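# Place bottles on ledges matching their cap colours

## Task

Put every bottle upright on the wall ledge whose coloured label strip is the same colour as that bottle's cap, with the bottle's entire base resting on the ledge.

## Robot and tools

Robot: two seven-joint arms, left_arm and right_arm, each ending in a parallel gripper. Both face +x. left_arm sits on the +y side; the names do not correspond to image sides. Equal joint values on the two arms give mirror-image postures. Turning a gripper a lot can swing its elbow.

Frame: one scene frame for everything. Its origin is on the plane z = 0, under the midpoint between the arm bases, which are 0.70 m above it. +z is up, +x is forward. Positions are in metres. Orientations are quaternions written w first (qw, qx, qy, qz).

Gripper axes: the fingers point along the gripper's +z and close along its y. end_effector_position is the point between the pads when closed, under 1 cm behind the fingertips. While closing, the fingertips move about 17 mm further along +z, mostly while the pads are more than 70 mm apart. Reported positions and orientations can be off by a few cm, more at long reach.

Row layout (shared by execute_actions and move): one row of 16 plain numbers covers both arms, always all 16 even if one arm moves. The first 8 are left_arm: x, y, z, qw, qx, qy, qz, opening. The next 8 are the same for right_arm. x, y, z and the quaternion are an absolute target pose for end_effector_position and end_effector_quat_wxyz in the scene frame. They are not offsets. Opening runs from -1 (closed) to +1 (fully open, 0.145 m), and it is a command, so 0 means half-closed. To leave a gripper unchanged, resend its present command, shown under Tool commands. Going from fully open to closed needs at least about 0.5 s.

execute_actions(actions, cameras): actions is a list of actions. Each action is a list of up to 15 rows, each row applied for one 1/30 s step. A shorter action holds its last row until its 15 steps are done, so each action lasts 0.5 s. For each gripper, a target more than 0.6 m from its position at the start of that action, along any of that gripper's own axes, refuses the action for both arms. If the first action fails this check against the last reported state, or any action is malformed, the whole call is refused. An empty list just returns the state and images.

To hold an arm still, resend in every call the exact pose from the last result before it stopped, with the wanted opening. To keep an orientation, repeat the same target quaternion; do not copy the drifted measured one. The controller clips the commanded orientation to within 32 degrees of the measured one at each step and puts position first. After each action the arm heads for its Hand target, which may stop short of your command, so send the remainder next.

move(target, speed, blend, opening_speed, blocking, cameras): target is one 16-number row, or a list of up to 15 rows, all absolute poses. It has no 0.6 m limit. Each gripper follows a straight path from its Hand target, turning the shorter way. The paths finish together, take at least 0.5 s, and stop after 10 s total even if short of the targets.
- speed: m/s, 0.002 to 1.1, default 0.25; one number or one per target. Rotation is capped at twice that value in rad/s.
- blend: metres of corner rounding at intermediate targets; default 0.
- opening_speed: at least 0.2 per second on the -1..1 scale.
- blocking=false: returns after about 0.5 s while the move continues. A new move replaces the running one.
A changed opening in a later target is applied only on arrival, once everything is at rest. For the first target it causes a pause only if that target is within 3 mm of the gripper. The paths do not avoid obstacles or the other arm. Grippers lag behind the path and can overshoot speed, especially with the arm near straight. Faster contact and targets further past contact press harder.
The result adds a move: line, e.g. done, off_target, moving, held or fault, plus limits. An arm counts as done when it rests within 3 mm and 2 degrees of its pose. limits=paced means the pose was clipped; limits=held means steps were withheld. Neither done nor off_target tells you about contact.

wait(seconds 0-10, cameras): lets time pass while commands are held; a running move continues. stop(cameras): brakes a running move, which needs room to stop. zoom_image(camera cam_high or cam_low, region [x0,y0,x1,y1], at most 504x504 px): enlarges part of that camera's latest image. read_manual(section): licence texts only. finished_scene(scene 1 or 2): ends the scene irreversibly; the goal must then hold without the robot. Scene 1 is practice.

Results: poses, Hand target, Tool commands, and grip_measured, the measured opening on the -1..1 scale; the last Joint positions value is the opening in metres. Also Joint velocities (within noise means at rest), and joint torques, which include gravity, carry offsets and noise, and wrap at ±28 N m for numbers 3 and 4. Action calls also list some step positions. Cameras: cam_high and cam_low, both 896x504, with calibration given earlier.

Gripping: to hold, command an opening clearly below grip_measured; the lower it is, the harder the squeeze (about 10 N per pad). A fast close can press harder.

Avoid: dropping bottles, releasing moving objects, knocking anything out of the work area, fast impacts, and hard pushes. Avoid contact or pressing between the two arms; the clearance check does not protect grippers from each other, and closing on the other arm's fingers counts as a press. Avoid motor heat from holding loads, outstretched arms or unreachable targets: MOTOR HOT appears at 85 °C, and at 100 °C an over-temperature fault stops the arm for 30-60 s. Loose objects may occasionally get a brief push. Time spent thinking also advances the simulation.

Each tool is called after ">>>" as name(argument=value, ...) on one line, values as JSON.

## Session

>>> execute_actions(actions=[])

Scene clock: 0.00 s.
left_arm: end_effector_position=(+0.3554, +0.1334, +0.3763) grip_measured=+1.00 end_effector_quat_wxyz=(-0.040, -0.585, +0.680, -0.440) | right_arm: end_effector_position=(+0.4020, -0.0846, +0.4120) grip_measured=+1.00 end_effector_quat_wxyz=(+0.172, +0.783, +0.024, +0.598)
Joint positions: left_arm=[0.476 0.652 -0.724 1.144 -0.177 -0.294 0.656 0.145] | right_arm=[0.249 -0.096 -0.415 1.14 -0.092 0.203 -0.635 0.145]
Joint velocities: within noise
Joint torques (N m): no reading
Motor temperatures (°C): left_arm=[23 20 24 22 21 24 21] | right_arm=[21 23 24 21 21 21 22]
Hand target: left_arm +0.3554, +0.1334, +0.3763; -0.040, -0.585, +0.680, -0.440 | right_arm +0.4020, -0.0846, +0.4120; +0.172, +0.783, +0.024, +0.598
Tool commands: left_gripper/opening=+1.0 right_gripper/opening=+1.0

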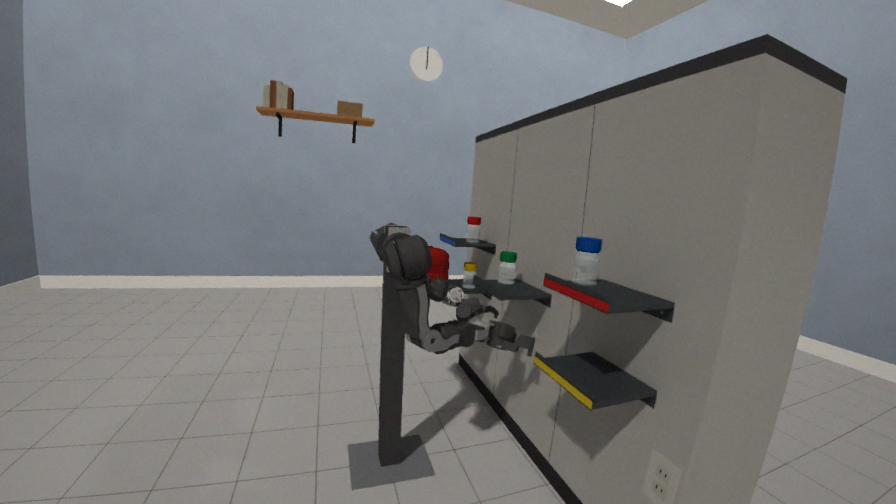

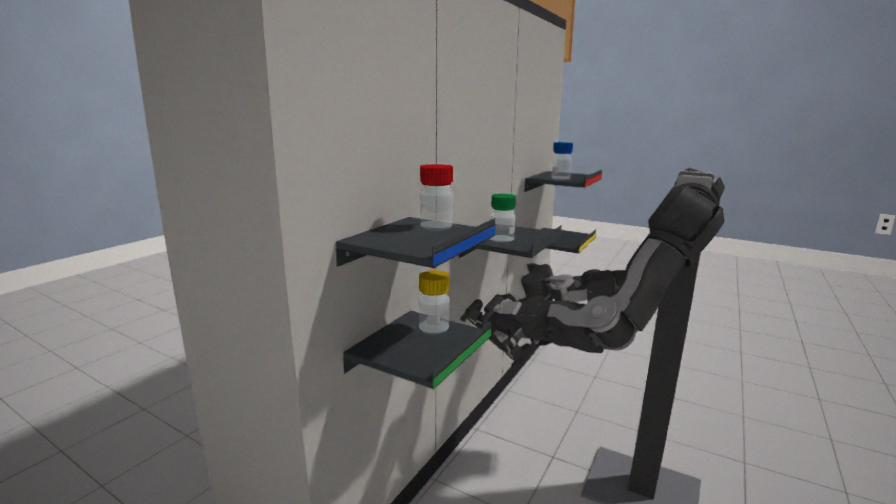

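>>> zoom_image(camera="cam_high", region=[420, 200, 700, 420])

>>> zoom_image(camera="cam_low", region=[320, 130, 640, 400])

Scaled by 1.800 from the camera's 896x504 image, which has a finer 1280x720 frame.

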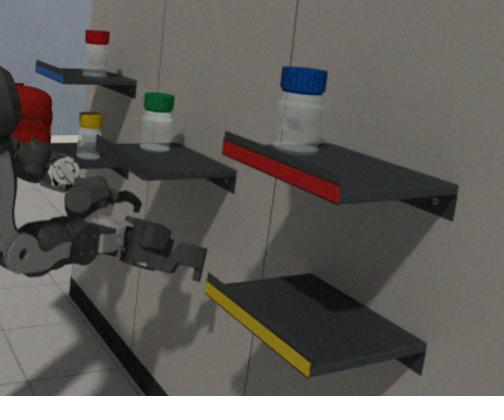

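Scaled by 1.575 from the camera's 896x504 image, which has a finer 1280x720 frame.

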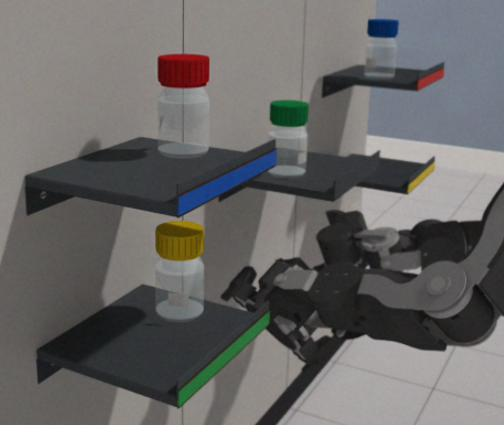

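>>> zoom_image(camera="cam_high", region=[520, 225, 690, 325])

>>> zoom_image(camera="cam_high", region=[430, 210, 560, 310])

>>> zoom_image(camera="cam_high", region=[520, 340, 690, 440])

>>> zoom_image(camera="cam_low", region=[330, 160, 500, 270])

>>> zoom_image(camera="cam_low", region=[330, 265, 500, 385])

>>> zoom_image(camera="cam_low", region=[450, 130, 620, 270])

Scaled by 2.965 from the camera's 896x504 image, which has a finer 1280x720 frame.

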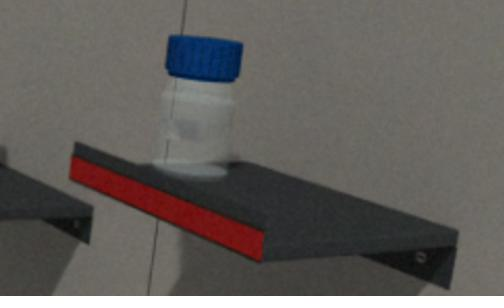

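Scaled by 3.877 from the camera's 896x504 image, which has a finer 1280x720 frame.

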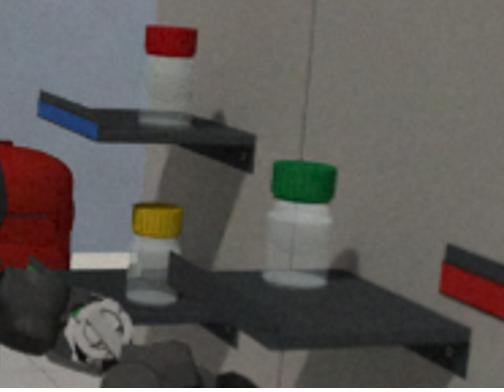

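Scaled by 2.965 from the camera's 896x504 image, which has a finer 1280x720 frame.

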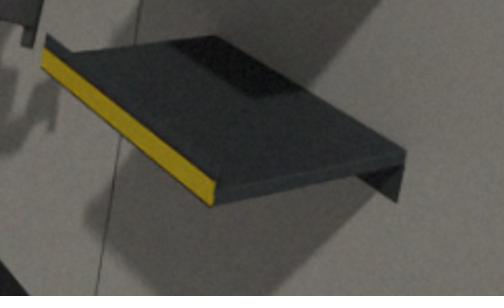

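Scaled by 2.965 from the camera's 896x504 image, which has a finer 1280x720 frame.

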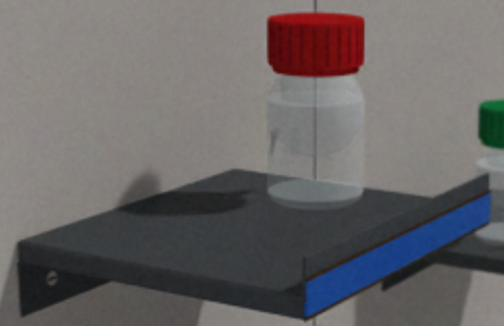

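Scaled by 2.965 from the camera's 896x504 image, which has a finer 1280x720 frame.

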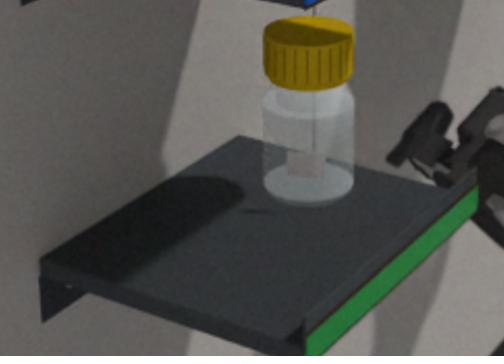

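Scaled by 2.965 from the camera's 896x504 image, which has a finer 1280x720 frame.

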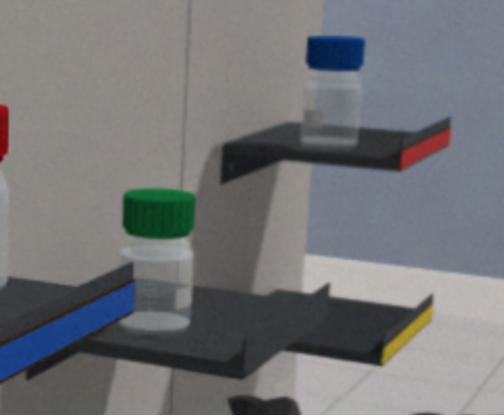

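>>> move(target=[[0.2,0.18,0.42,0,0.7661,0,0.6428,1,0.2,-0.18,0.42,0,0.7661,0,0.6428,1],[0.2,0.3,0.72,0,0.7661,0,0.6428,1,0.2,-0.32,0.72,0,0.7661,0,0.6428,1],[0.28,0.33,0.74,0,0.7661,0,0.6428,1,0.28,-0.35,0.74,0,0.7661,0,0.6428,1]], blend=0.05)

Scene clock: 178.83 s.
left_arm: end_effector_position=(+0.2803, +0.3292, +0.7415) grip_measured=+1.00 end_effector_quat_wxyz=(-0.002, +0.757, -0.013, +0.653) | right_arm: end_effector_position=(+0.2798, -0.3497, +0.7416) grip_measured=+1.00 end_effector_quat_wxyz=(+0.000, +0.764, +0.003, +0.645)
Joint positions: left_arm=[-0.736 1.202 1.349 2.057 1.584 0.781 -0.14 0.145] | right_arm=[-0.825 1.21 1.431 1.97 1.558 0.784 -0.052 0.145]
Joint velocities: within noise
Joint torques (N m): left_arm=[2.57 4.26 1.78 0.5 0.13 -0.57 -0.06] | right_arm=[1.83 4.84 2.3 0.61 0.14 -0.38 -0.16]
Motor temperatures (°C): left_arm=[27 21 25 23 22 24 21] | right_arm=[23 23 23 23 21 20 21]
Hand target: left_arm +0.2800, +0.3301, +0.7399; -0.002, +0.758, -0.011, +0.652 | right_arm +0.2800, -0.3500, +0.7400; +0.000, +0.766, +0.001, +0.643
Off the commanded pose: left_arm 0.002 m, 2 deg | right_arm 0.002 m, 0 deg.
joint sent to its limit (left arm) — joint 5 (forearm roll), upper limit; joint 6 (wrist pitch), upper limit. The joint targets still meet the commanded pose.
joint sent to its limit (right arm) — joint 5 (forearm roll), upper limit; joint 6 (wrist pitch), upper limit. The joint targets still meet the commanded pose.
move: done; blend cut to 0.0439 m at target 2

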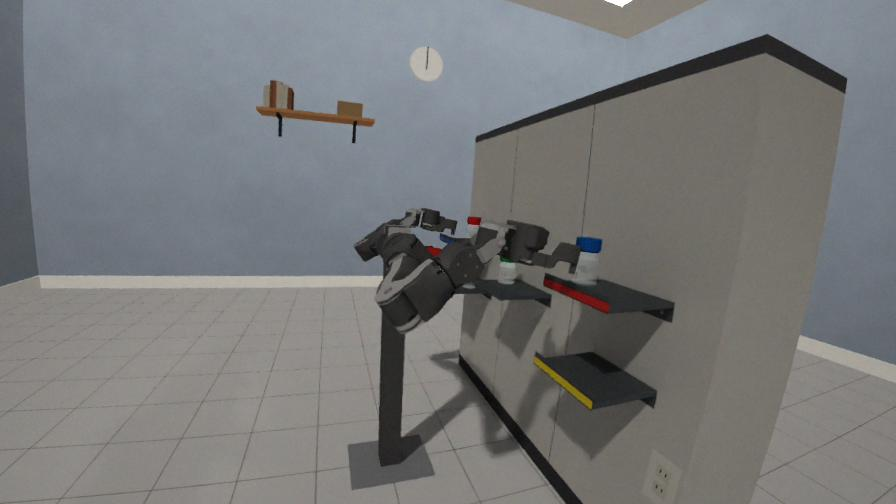

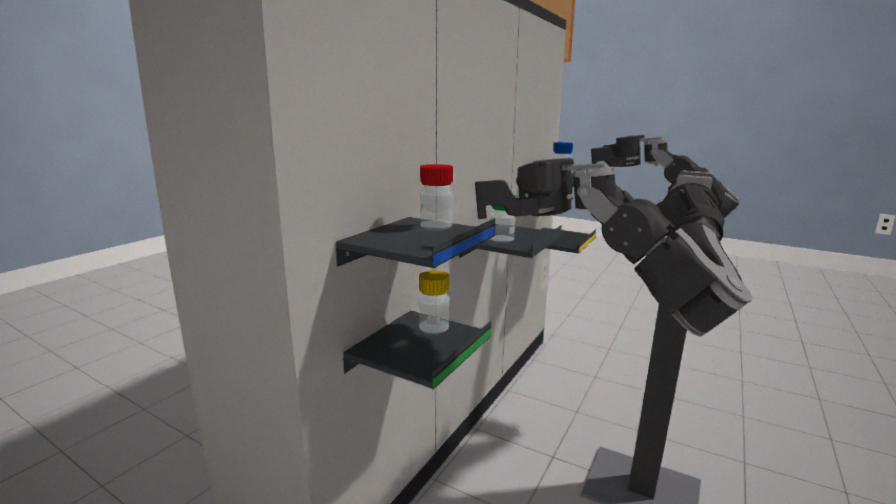

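>>> zoom_image(camera="cam_low", region=[400, 120, 600, 280])

>>> zoom_image(camera="cam_high", region=[490, 205, 640, 315])

>>> zoom_image(camera="cam_high", region=[410, 190, 530, 300])

Scaled by 2.520 from the camera's 896x504 image, which has a finer 1280x720 frame.

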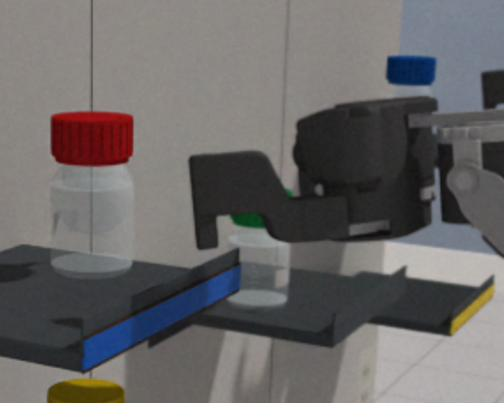

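Scaled by 3.360 from the camera's 896x504 image, which has a finer 1280x720 frame.

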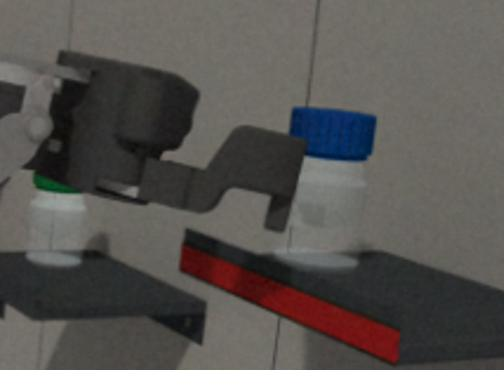

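Scaled by 4.200 from the camera's 896x504 image, which has a finer 1280x720 frame.

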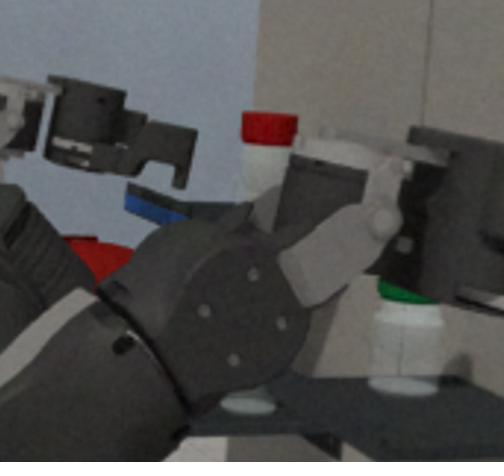

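>>> move(target=[0.296,0.314,0.745,-0.1116,0.7545,0.133,0.633,1,0.292,-0.306,0.74,0.1116,0.7545,-0.133,0.633,1])

>>> zoom_image(camera="cam_low", region=[380, 100, 620, 280])

>>> zoom_image(camera="cam_high", region=[420, 190, 660, 330])

Scene clock: 301.67 s.
left_arm: end_effector_position=(+0.2960, +0.3143, +0.7461) grip_measured=+1.00 end_effector_quat_wxyz=(-0.125, +0.707, +0.106, +0.688) | right_arm: end_effector_position=(+0.2920, -0.3063, +0.7410) grip_measured=+1.00 end_effector_quat_wxyz=(+0.124, +0.703, -0.107, +0.692)
Joint positions: left_arm=[0.12 1.13 0.491 2.262 1.584 0.782 -0.938 0.145] | right_arm=[0.118 1.084 0.475 2.31 1.559 0.785 -0.969 0.145]
Joint velocities: within noise
Joint torques (N m): left_arm=[4.31 4.42 1.26 0.83 -0.12 -0.38 -0.07] | right_arm=[3.07 4.73 1.47 0.8 -0.2 -0.18 -0.16]
Motor temperatures (°C): left_arm=[24 23 25 21 21 25 21] | right_arm=[21 24 23 20 20 20 21]
Hand target: left_arm +0.2961, +0.3141, +0.7448; -0.124, +0.708, +0.108, +0.687 | right_arm +0.2921, -0.3061, +0.7398; +0.125, +0.704, -0.108, +0.691
Off the commanded pose: left_arm 0.001 m, 9 deg | right_arm 0.001 m, 10 deg.
joint sent to its limit (left arm) — joint 5 (forearm roll), upper limit; joint 6 (wrist pitch), upper limit. The joint targets are off in orientation, not in position.
joint sent to its limit (right arm) — joint 5 (forearm roll), upper limit; joint 6 (wrist pitch), upper limit. The joint targets are off in orientation, not in position.
move: off_target (left_arm, right_arm)

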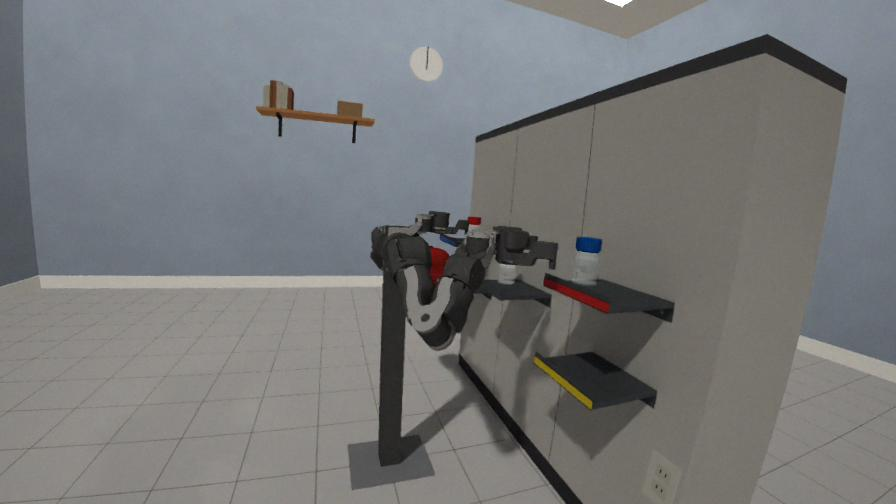

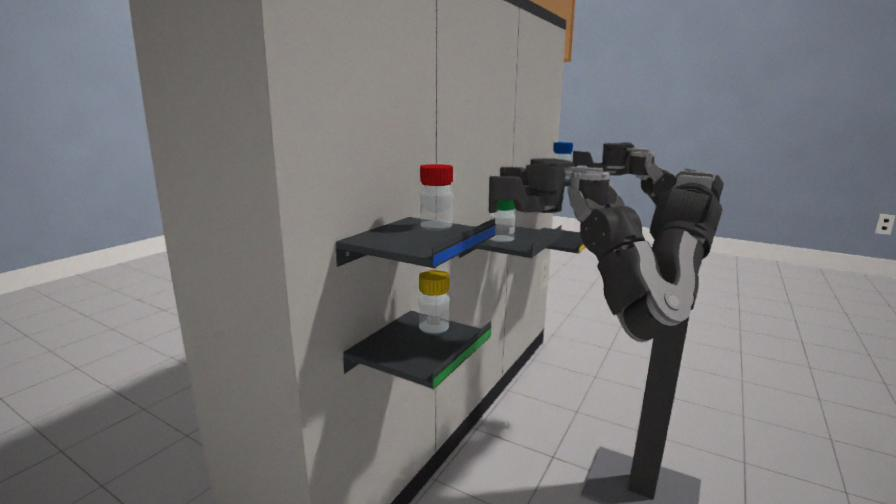

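Scaled by 2.100 from the camera's 896x504 image, which has a finer 1280x720 frame.

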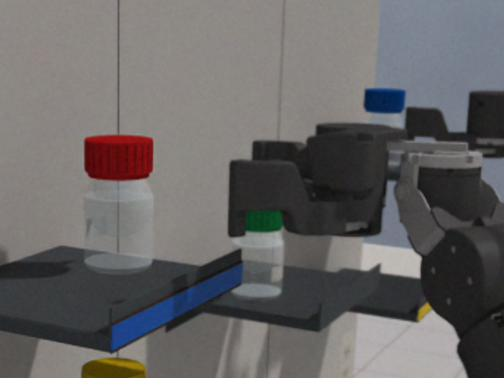

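Scaled by 2.100 from the camera's 896x504 image, which has a finer 1280x720 frame.

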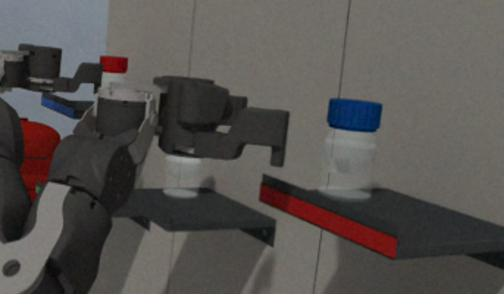

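>>> move(target=[0.3,0.345,0.75,0,0.7661,0,0.6428,1,0.3,-0.337,0.745,0,0.7661,0,0.6428,1])

>>> zoom_image(camera="cam_low", region=[380, 100, 620, 280])

>>> zoom_image(camera="cam_high", region=[420, 190, 660, 330])

Scene clock: 341.27 s.
left_arm: end_effector_position=(+0.2999, +0.3464, +0.7497) grip_measured=+1.00 end_effector_quat_wxyz=(-0.003, +0.763, +0.000, +0.646) | right_arm: end_effector_position=(+0.3003, -0.3382, +0.7436) grip_measured=+1.00 end_effector_quat_wxyz=(+0.003, +0.761, +0.005, +0.649)
Joint positions: left_arm=[-0.681 1.307 1.283 1.918 1.584 0.781 -0.132 0.145] | right_arm=[-0.562 1.277 1.164 1.962 1.559 0.784 -0.156 0.145]
Joint velocities: within noise
Joint torques (N m): left_arm=[2.28 6.11 3.25 0.32 0.14 -0.56 0.24] | right_arm=[1.75 6.82 4.62 0.42 0.09 -0.38 0.19]
Motor temperatures (°C): left_arm=[24 23 24 21 21 24 21] | right_arm=[22 24 23 20 20 20 21]
Hand target: left_arm +0.3001, +0.3451, +0.7499; -0.001, +0.764, -0.003, +0.645 | right_arm +0.3000, -0.3371, +0.7448; +0.002, +0.760, +0.007, +0.649
Off the commanded pose: left_arm 0.001 m, 1 deg | right_arm 0.002 m, 1 deg.
joint sent to its limit (left arm) — joint 5 (forearm roll), upper limit; joint 6 (wrist pitch), upper limit. The joint targets still meet the commanded pose.
joint sent to its limit (right arm) — joint 5 (forearm roll), upper limit; joint 6 (wrist pitch), upper limit. The joint targets still meet the commanded pose.
move: done

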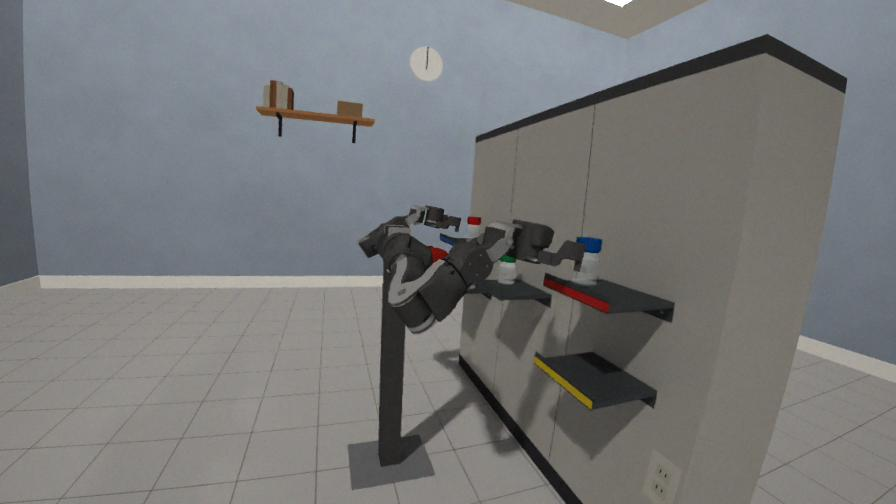

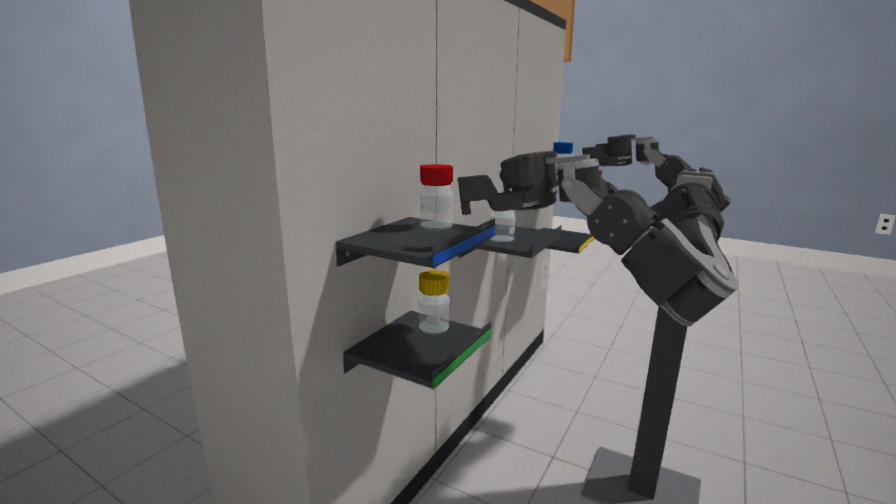

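Scaled by 2.100 from the camera's 896x504 image, which has a finer 1280x720 frame.

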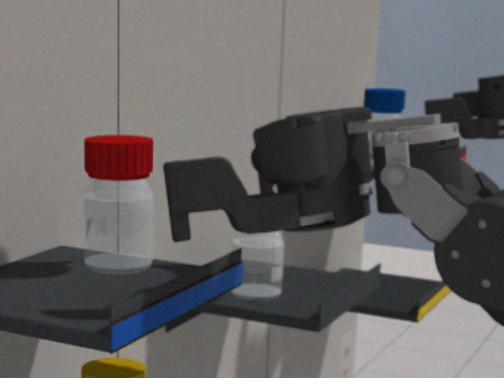

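Scaled by 2.100 from the camera's 896x504 image, which has a finer 1280x720 frame.

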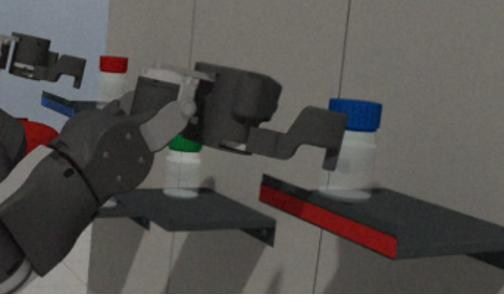

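>>> move(target=[0.387,0.345,0.75,0,0.7661,0,0.6428,1,0.383,-0.337,0.745,0,0.7661,0,0.6428,1], speed=0.12)

>>> zoom_image(camera="cam_low", region=[380, 130, 500, 280])

>>> zoom_image(camera="cam_high", region=[520, 190, 660, 330])

Scene clock: 349.50 s.
left_arm: end_effector_position=(+0.3874, +0.3438, +0.7491) grip_measured=+1.00 end_effector_quat_wxyz=(-0.006, +0.764, -0.024, +0.645) | right_arm: end_effector_position=(+0.3828, -0.3368, +0.7456) grip_measured=+1.00 end_effector_quat_wxyz=(+0.013, +0.759, +0.039, +0.649)
Joint positions: left_arm=[-1.232 1.688 1.572 1.568 1.585 0.51 -0.085 0.145] | right_arm=[-1.245 1.663 1.569 1.622 1.559 0.485 -0.089 0.145]
Joint velocities: within noise
Joint torques (N m): left_arm=[6.03 2.39 3.79 -0.08 0.13 -0.55 -0.07] | right_arm=[4.29 2.84 3.95 0.1 0.11 -0.31 -0.17]
Motor temperatures (°C): left_arm=[24 23 25 21 21 24 21] | right_arm=[22 24 24 20 20 20 21]
Hand target: left_arm +0.3870, +0.3452, +0.7499; -0.007, +0.764, -0.021, +0.645 | right_arm +0.3830, -0.3372, +0.7449; +0.014, +0.761, +0.038, +0.648
Off the commanded pose: left_arm 0.002 m, 3 deg | right_arm 0.001 m, 5 deg.
joint read past its limit (right arm) — joint 3 (upper arm roll), upper limit.
joint sent to its limit (left arm) — joint 3 (upper arm roll), upper limit; joint 5 (forearm roll), upper limit. The joint targets are off in orientation, not in position.
joint sent to its limit (right arm) — joint 3 (upper arm roll), upper limit; joint 5 (forearm roll), upper limit. The joint targets are off in orientation, not in position.
move: off_target (left_arm, right_arm)

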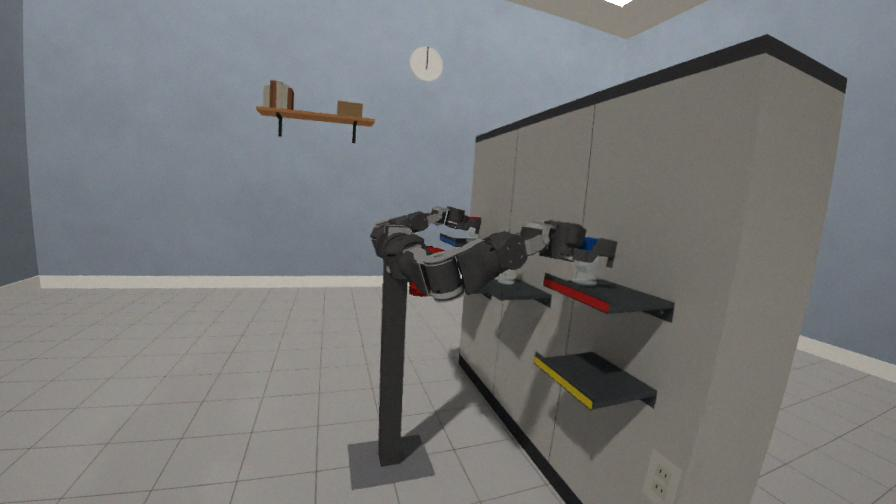

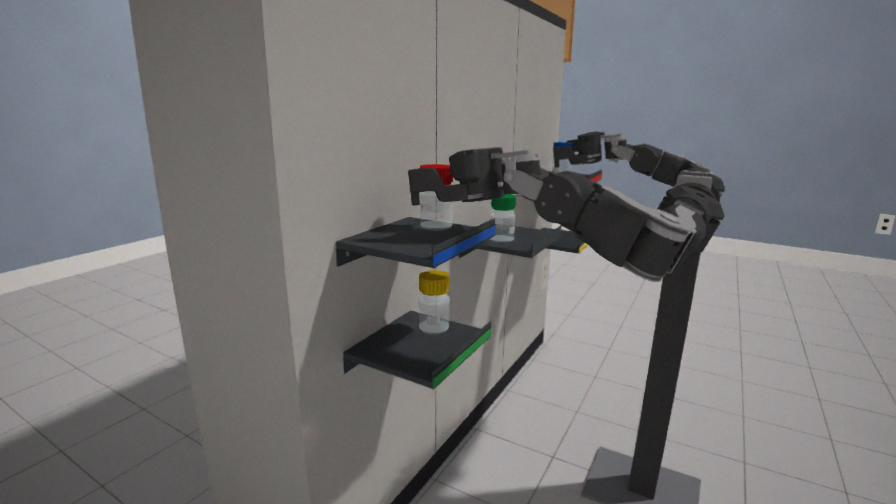

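Scaled by 3.360 from the camera's 896x504 image, which has a finer 1280x720 frame.

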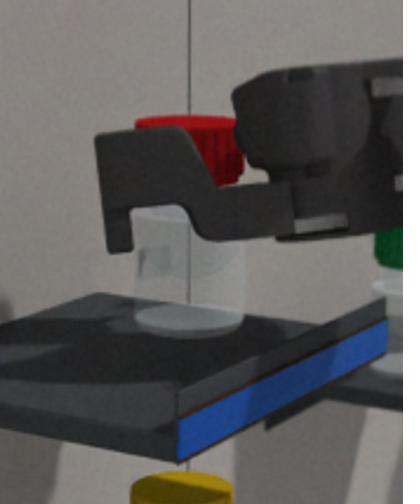

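Scaled by 3.600 from the camera's 896x504 image, which has a finer 1280x720 frame.

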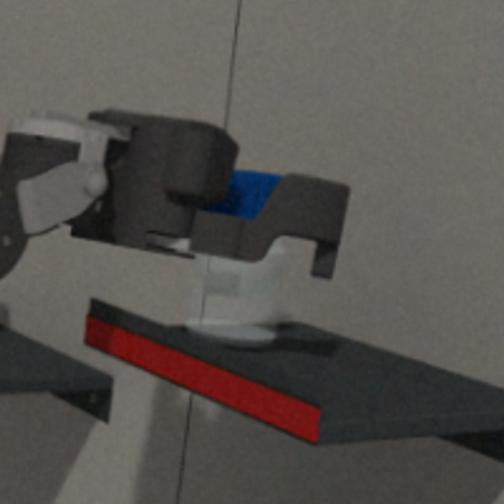

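>>> move(target=[0.387,0.345,0.745,0,0.7661,0,0.6428,-0.7,0.383,-0.337,0.74,0,0.7661,0,0.6428,-0.7], opening_speed=2)

>>> zoom_image(camera="cam_low", region=[380, 130, 500, 280])

>>> zoom_image(camera="cam_high", region=[520, 190, 660, 330])

Scene clock: 359.87 s.
left_arm: end_effector_position=(+0.3874, +0.3434, +0.7455) grip_measured=-0.24 end_effector_quat_wxyz=(-0.006, +0.764, -0.023, +0.645) | right_arm: end_effector_position=(+0.3830, -0.3369, +0.7409) grip_measured=-0.29 end_effector_quat_wxyz=(+0.014, +0.761, +0.038, +0.648)
Joint positions: left_arm=[-1.247 1.683 1.573 1.576 1.585 0.495 -0.088 0.058] | right_arm=[-1.262 1.658 1.569 1.629 1.559 0.472 -0.096 0.054]
Joint velocities: within noise
Joint torques (N m): left_arm=[4.89 1.91 3.81 0.14 0.12 -0.72 -0.07] | right_arm=[3.49 2.02 3.9 0.32 0.13 -0.58 -0.1]
Motor temperatures (°C): left_arm=[24 23 26 21 21 24 21] | right_arm=[22 24 24 20 20 20 21]
Hand target: left_arm +0.3870, +0.3451, +0.7450; -0.007, +0.764, -0.020, +0.645 | right_arm +0.3831, -0.3371, +0.7399; +0.014, +0.761, +0.037, +0.648
Off the commanded pose: left_arm 0.002 m, 3 deg | right_arm 0.001 m, 5 deg.
joint read past its limit (right arm) — joint 3 (upper arm roll), upper limit.
joint sent to its limit (left arm) — joint 3 (upper arm roll), upper limit; joint 5 (forearm roll), upper limit. The joint targets still meet the commanded pose.
joint sent to its limit (right arm) — joint 3 (upper arm roll), upper limit; joint 5 (forearm roll), upper limit. The joint targets are off in orientation, not in position.
move: off_target (left_arm, right_arm)

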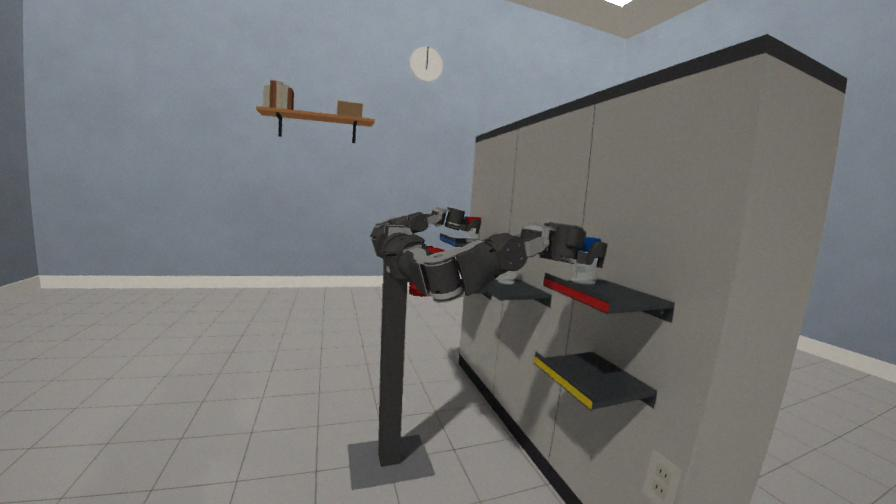

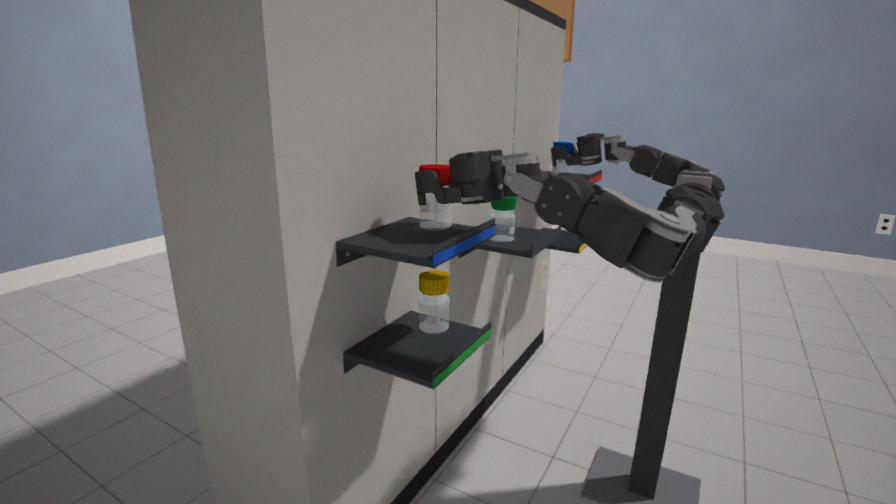

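Scaled by 3.360 from the camera's 896x504 image, which has a finer 1280x720 frame.

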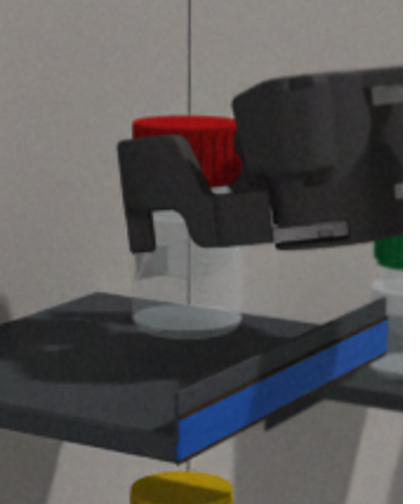

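Scaled by 3.600 from the camera's 896x504 image, which has a finer 1280x720 frame.

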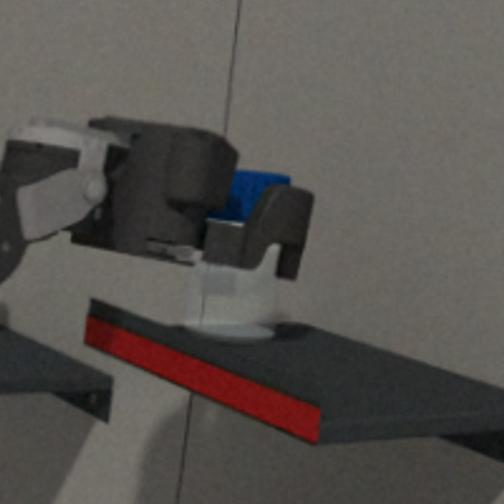

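>>> move(target=[[0.385,0.345,0.785,0,0.7661,0,0.6428,-0.7,0.38,-0.337,0.78,0,0.7661,0,0.6428,-0.7],[0.375,0.1,0.785,0,0.7661,0,0.6428,-0.7,0.35,-0.4,0.79,0,0.7661,0,0.6428,-0.7],[0.375,-0.052,0.75,0,0.7661,0,0.6428,-0.7,0.35,-0.4,0.79,0,0.7661,0,0.6428,-0.7],[0.38,-0.052,0.66,0,0.7661,0,0.6428,-0.7,0.35,-0.4,0.79,0,0.7661,0,0.6428,-0.7]], blend=0.03, speed=0.2)

>>> zoom_image(camera="cam_low", region=[440, 120, 620, 280])

>>> zoom_image(camera="cam_high", region=[420, 190, 640, 330])

Scene clock: 438.27 s.
left_arm: end_effector_position=(+0.3084, +0.0453, +0.6721) grip_measured=-0.24 end_effector_quat_wxyz=(+0.272, +0.674, -0.312, +0.613) | right_arm: end_effector_position=(+0.3506, -0.4002, +0.7879) grip_measured=-0.29 end_effector_quat_wxyz=(+0.001, +0.769, -0.001, +0.639)
Joint positions: left_arm=[-1.407 2.011 1.341 2.178 1.584 -0.003 -0.187 0.058] | right_arm=[-1 1.621 1.566 1.398 1.458 0.743 0.163 0.054]
Joint velocities: within noise
Joint torques (N m): left_arm=[5.47 0.62 2.91 0.29 0.11 -0.99 -0.06] | right_arm=[4.15 4.55 3.9 0.5 0.17 -0.55 0.17]
Motor temperatures (°C): left_arm=[24 22 28 21 21 25 21] | right_arm=[22 23 24 20 20 21 21]
Hand target: left_arm +0.3090, +0.0458, +0.6729; +0.273, +0.673, -0.307, +0.615 | right_arm +0.3500, -0.4000, +0.7900; +0.000, +0.766, +0.000, +0.643
Off the commanded pose: left_arm 0.121 m, 49 deg; orientation clipped | right_arm 0.002 m, 1 deg.
joint read past its limit (left arm) — joint 2 (shoulder roll), upper limit.
joint sent to its limit (left arm) — joint 1 (shoulder pitch), lower limit; joint 2 (shoulder roll), upper limit; joint 5 (forearm roll), upper limit. The joint targets are off in position and orientation.
move: off_target (left_arm); blend cut to 0.0203 m at target 1; limits=paced

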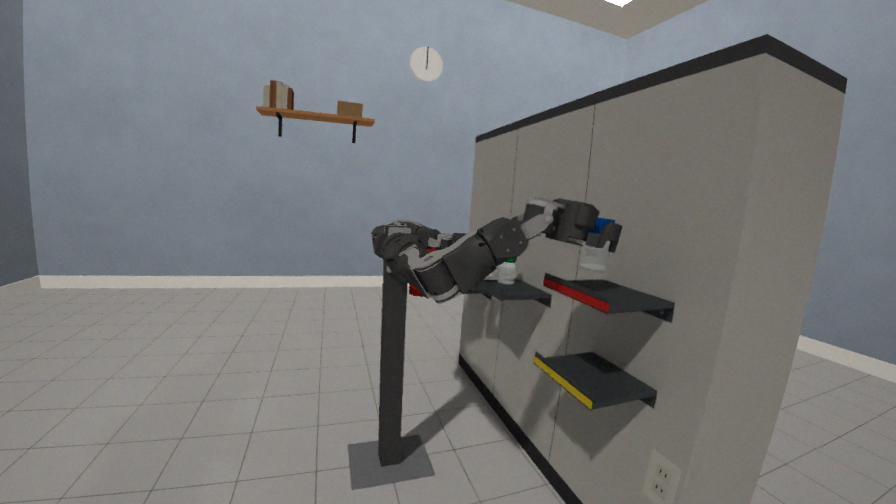

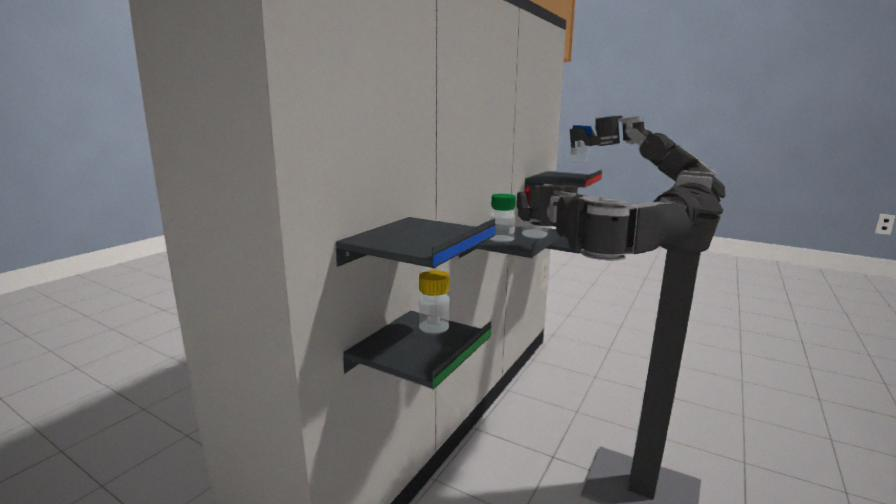

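Scaled by 2.800 from the camera's 896x504 image, which has a finer 1280x720 frame.

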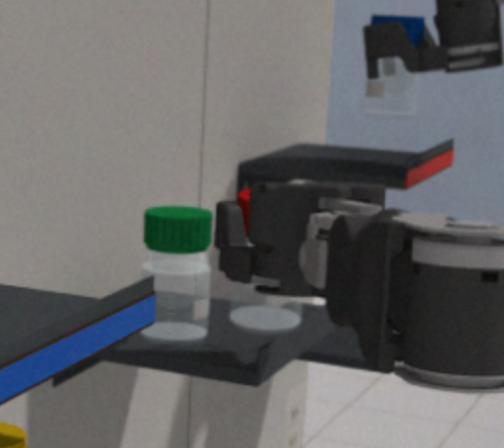

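Scaled by 2.291 from the camera's 896x504 image, which has a finer 1280x720 frame.

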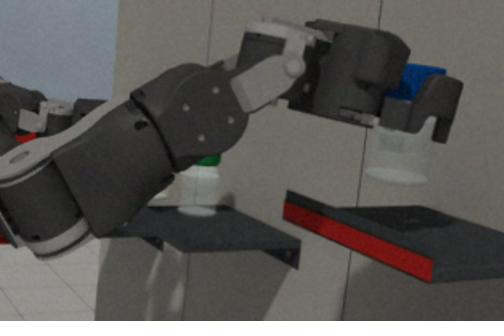

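>>> move(target=[[0.31,0.06,0.76,0.2,0.7,-0.23,0.63,-0.7,0.35,-0.41,0.79,0,0.7661,0,0.6428,-0.7],[0.32,0.2,0.79,0,0.7661,0,0.6428,-0.7,0.36,-0.41,0.79,0,0.7661,0,0.6428,-0.7],[0.36,0.41,0.79,0,0.7661,0,0.6428,-0.7,0.38,-0.41,0.79,0,0.7661,0,0.6428,-0.7],[0.38,0.41,0.77,0,0.7661,0,0.6428,-0.7,0.38,-0.41,0.77,0,0.7661,0,0.6428,-0.7]], blend=0.03, speed=0.2)

>>> zoom_image(camera="cam_low", region=[340, 120, 520, 280])

>>> zoom_image(camera="cam_high", region=[520, 190, 680, 330])

Scene clock: 481.87 s.
left_arm: end_effector_position=(+0.3804, +0.4104, +0.7656) grip_measured=-0.24 end_effector_quat_wxyz=(-0.002, +0.772, +0.001, +0.636) | right_arm: end_effector_position=(+0.3796, -0.4105, +0.7647) grip_measured=-0.29 end_effector_quat_wxyz=(+0.000, +0.773, +0.000, +0.635)
Joint positions: left_arm=[-1.103 1.706 1.523 1.258 1.453 0.603 0.213 0.058] | right_arm=[-1.135 1.702 1.56 1.258 1.445 0.609 0.222 0.054]
Joint velocities: within noise
Joint torques (N m): left_arm=[6.5 3.76 3.92 0.76 0.29 -0.95 0.19] | right_arm=[4.79 4.47 5.03 0.66 0.35 -0.78 -0.11]
Motor temperatures (°C): left_arm=[25 22 27 21 21 26 21] | right_arm=[22 24 25 19 20 21 21]
Hand target: left_arm +0.3800, +0.4100, +0.7700; +0.000, +0.766, +0.000, +0.643 | right_arm +0.3799, -0.4100, +0.7701; +0.000, +0.766, +0.000, +0.643
Off the commanded pose: left_arm 0.004 m, 1 deg | right_arm 0.005 m, 1 deg.
move: off_target (left_arm, right_arm); blend cut to 0.0141 m at target 3

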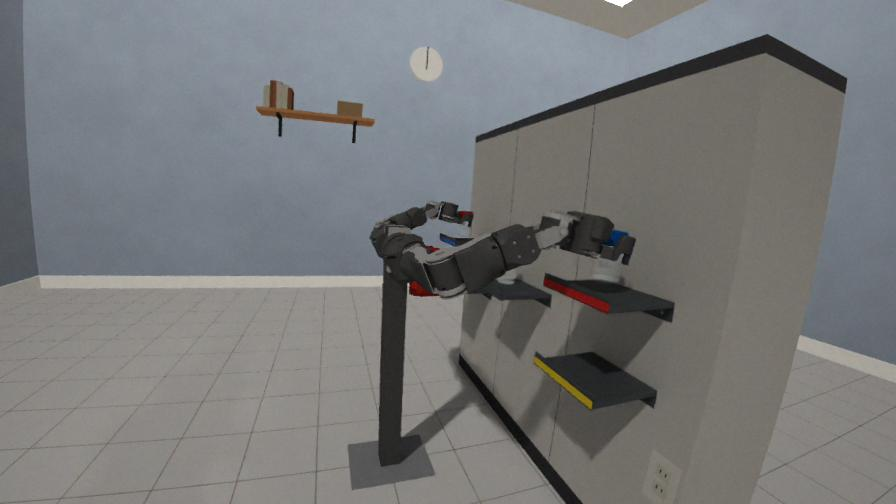

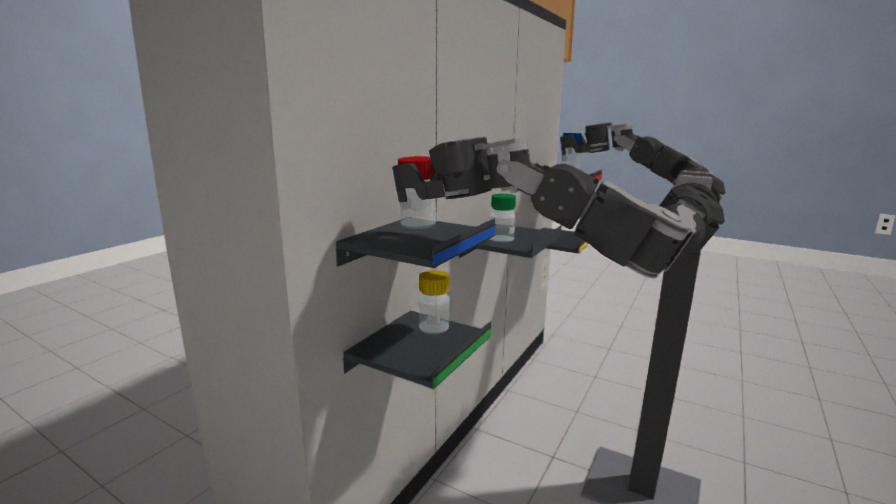

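Scaled by 2.800 from the camera's 896x504 image, which has a finer 1280x720 frame.

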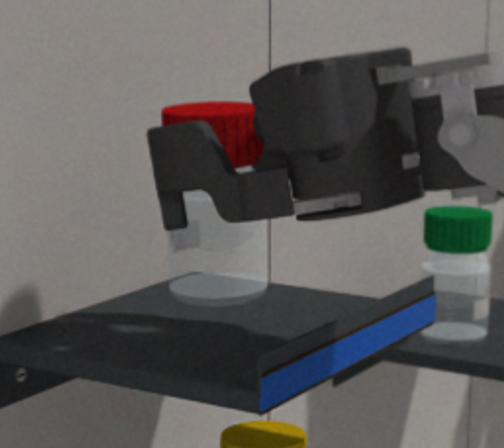

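Scaled by 3.150 from the camera's 896x504 image, which has a finer 1280x720 frame.

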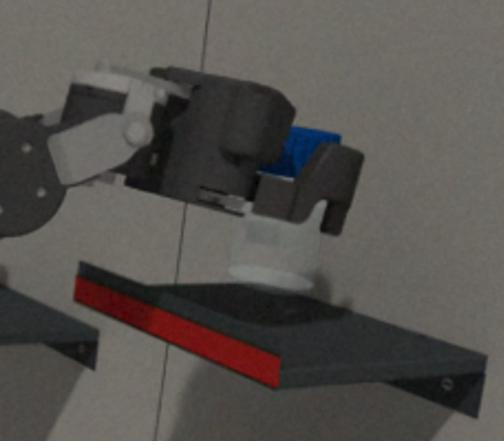

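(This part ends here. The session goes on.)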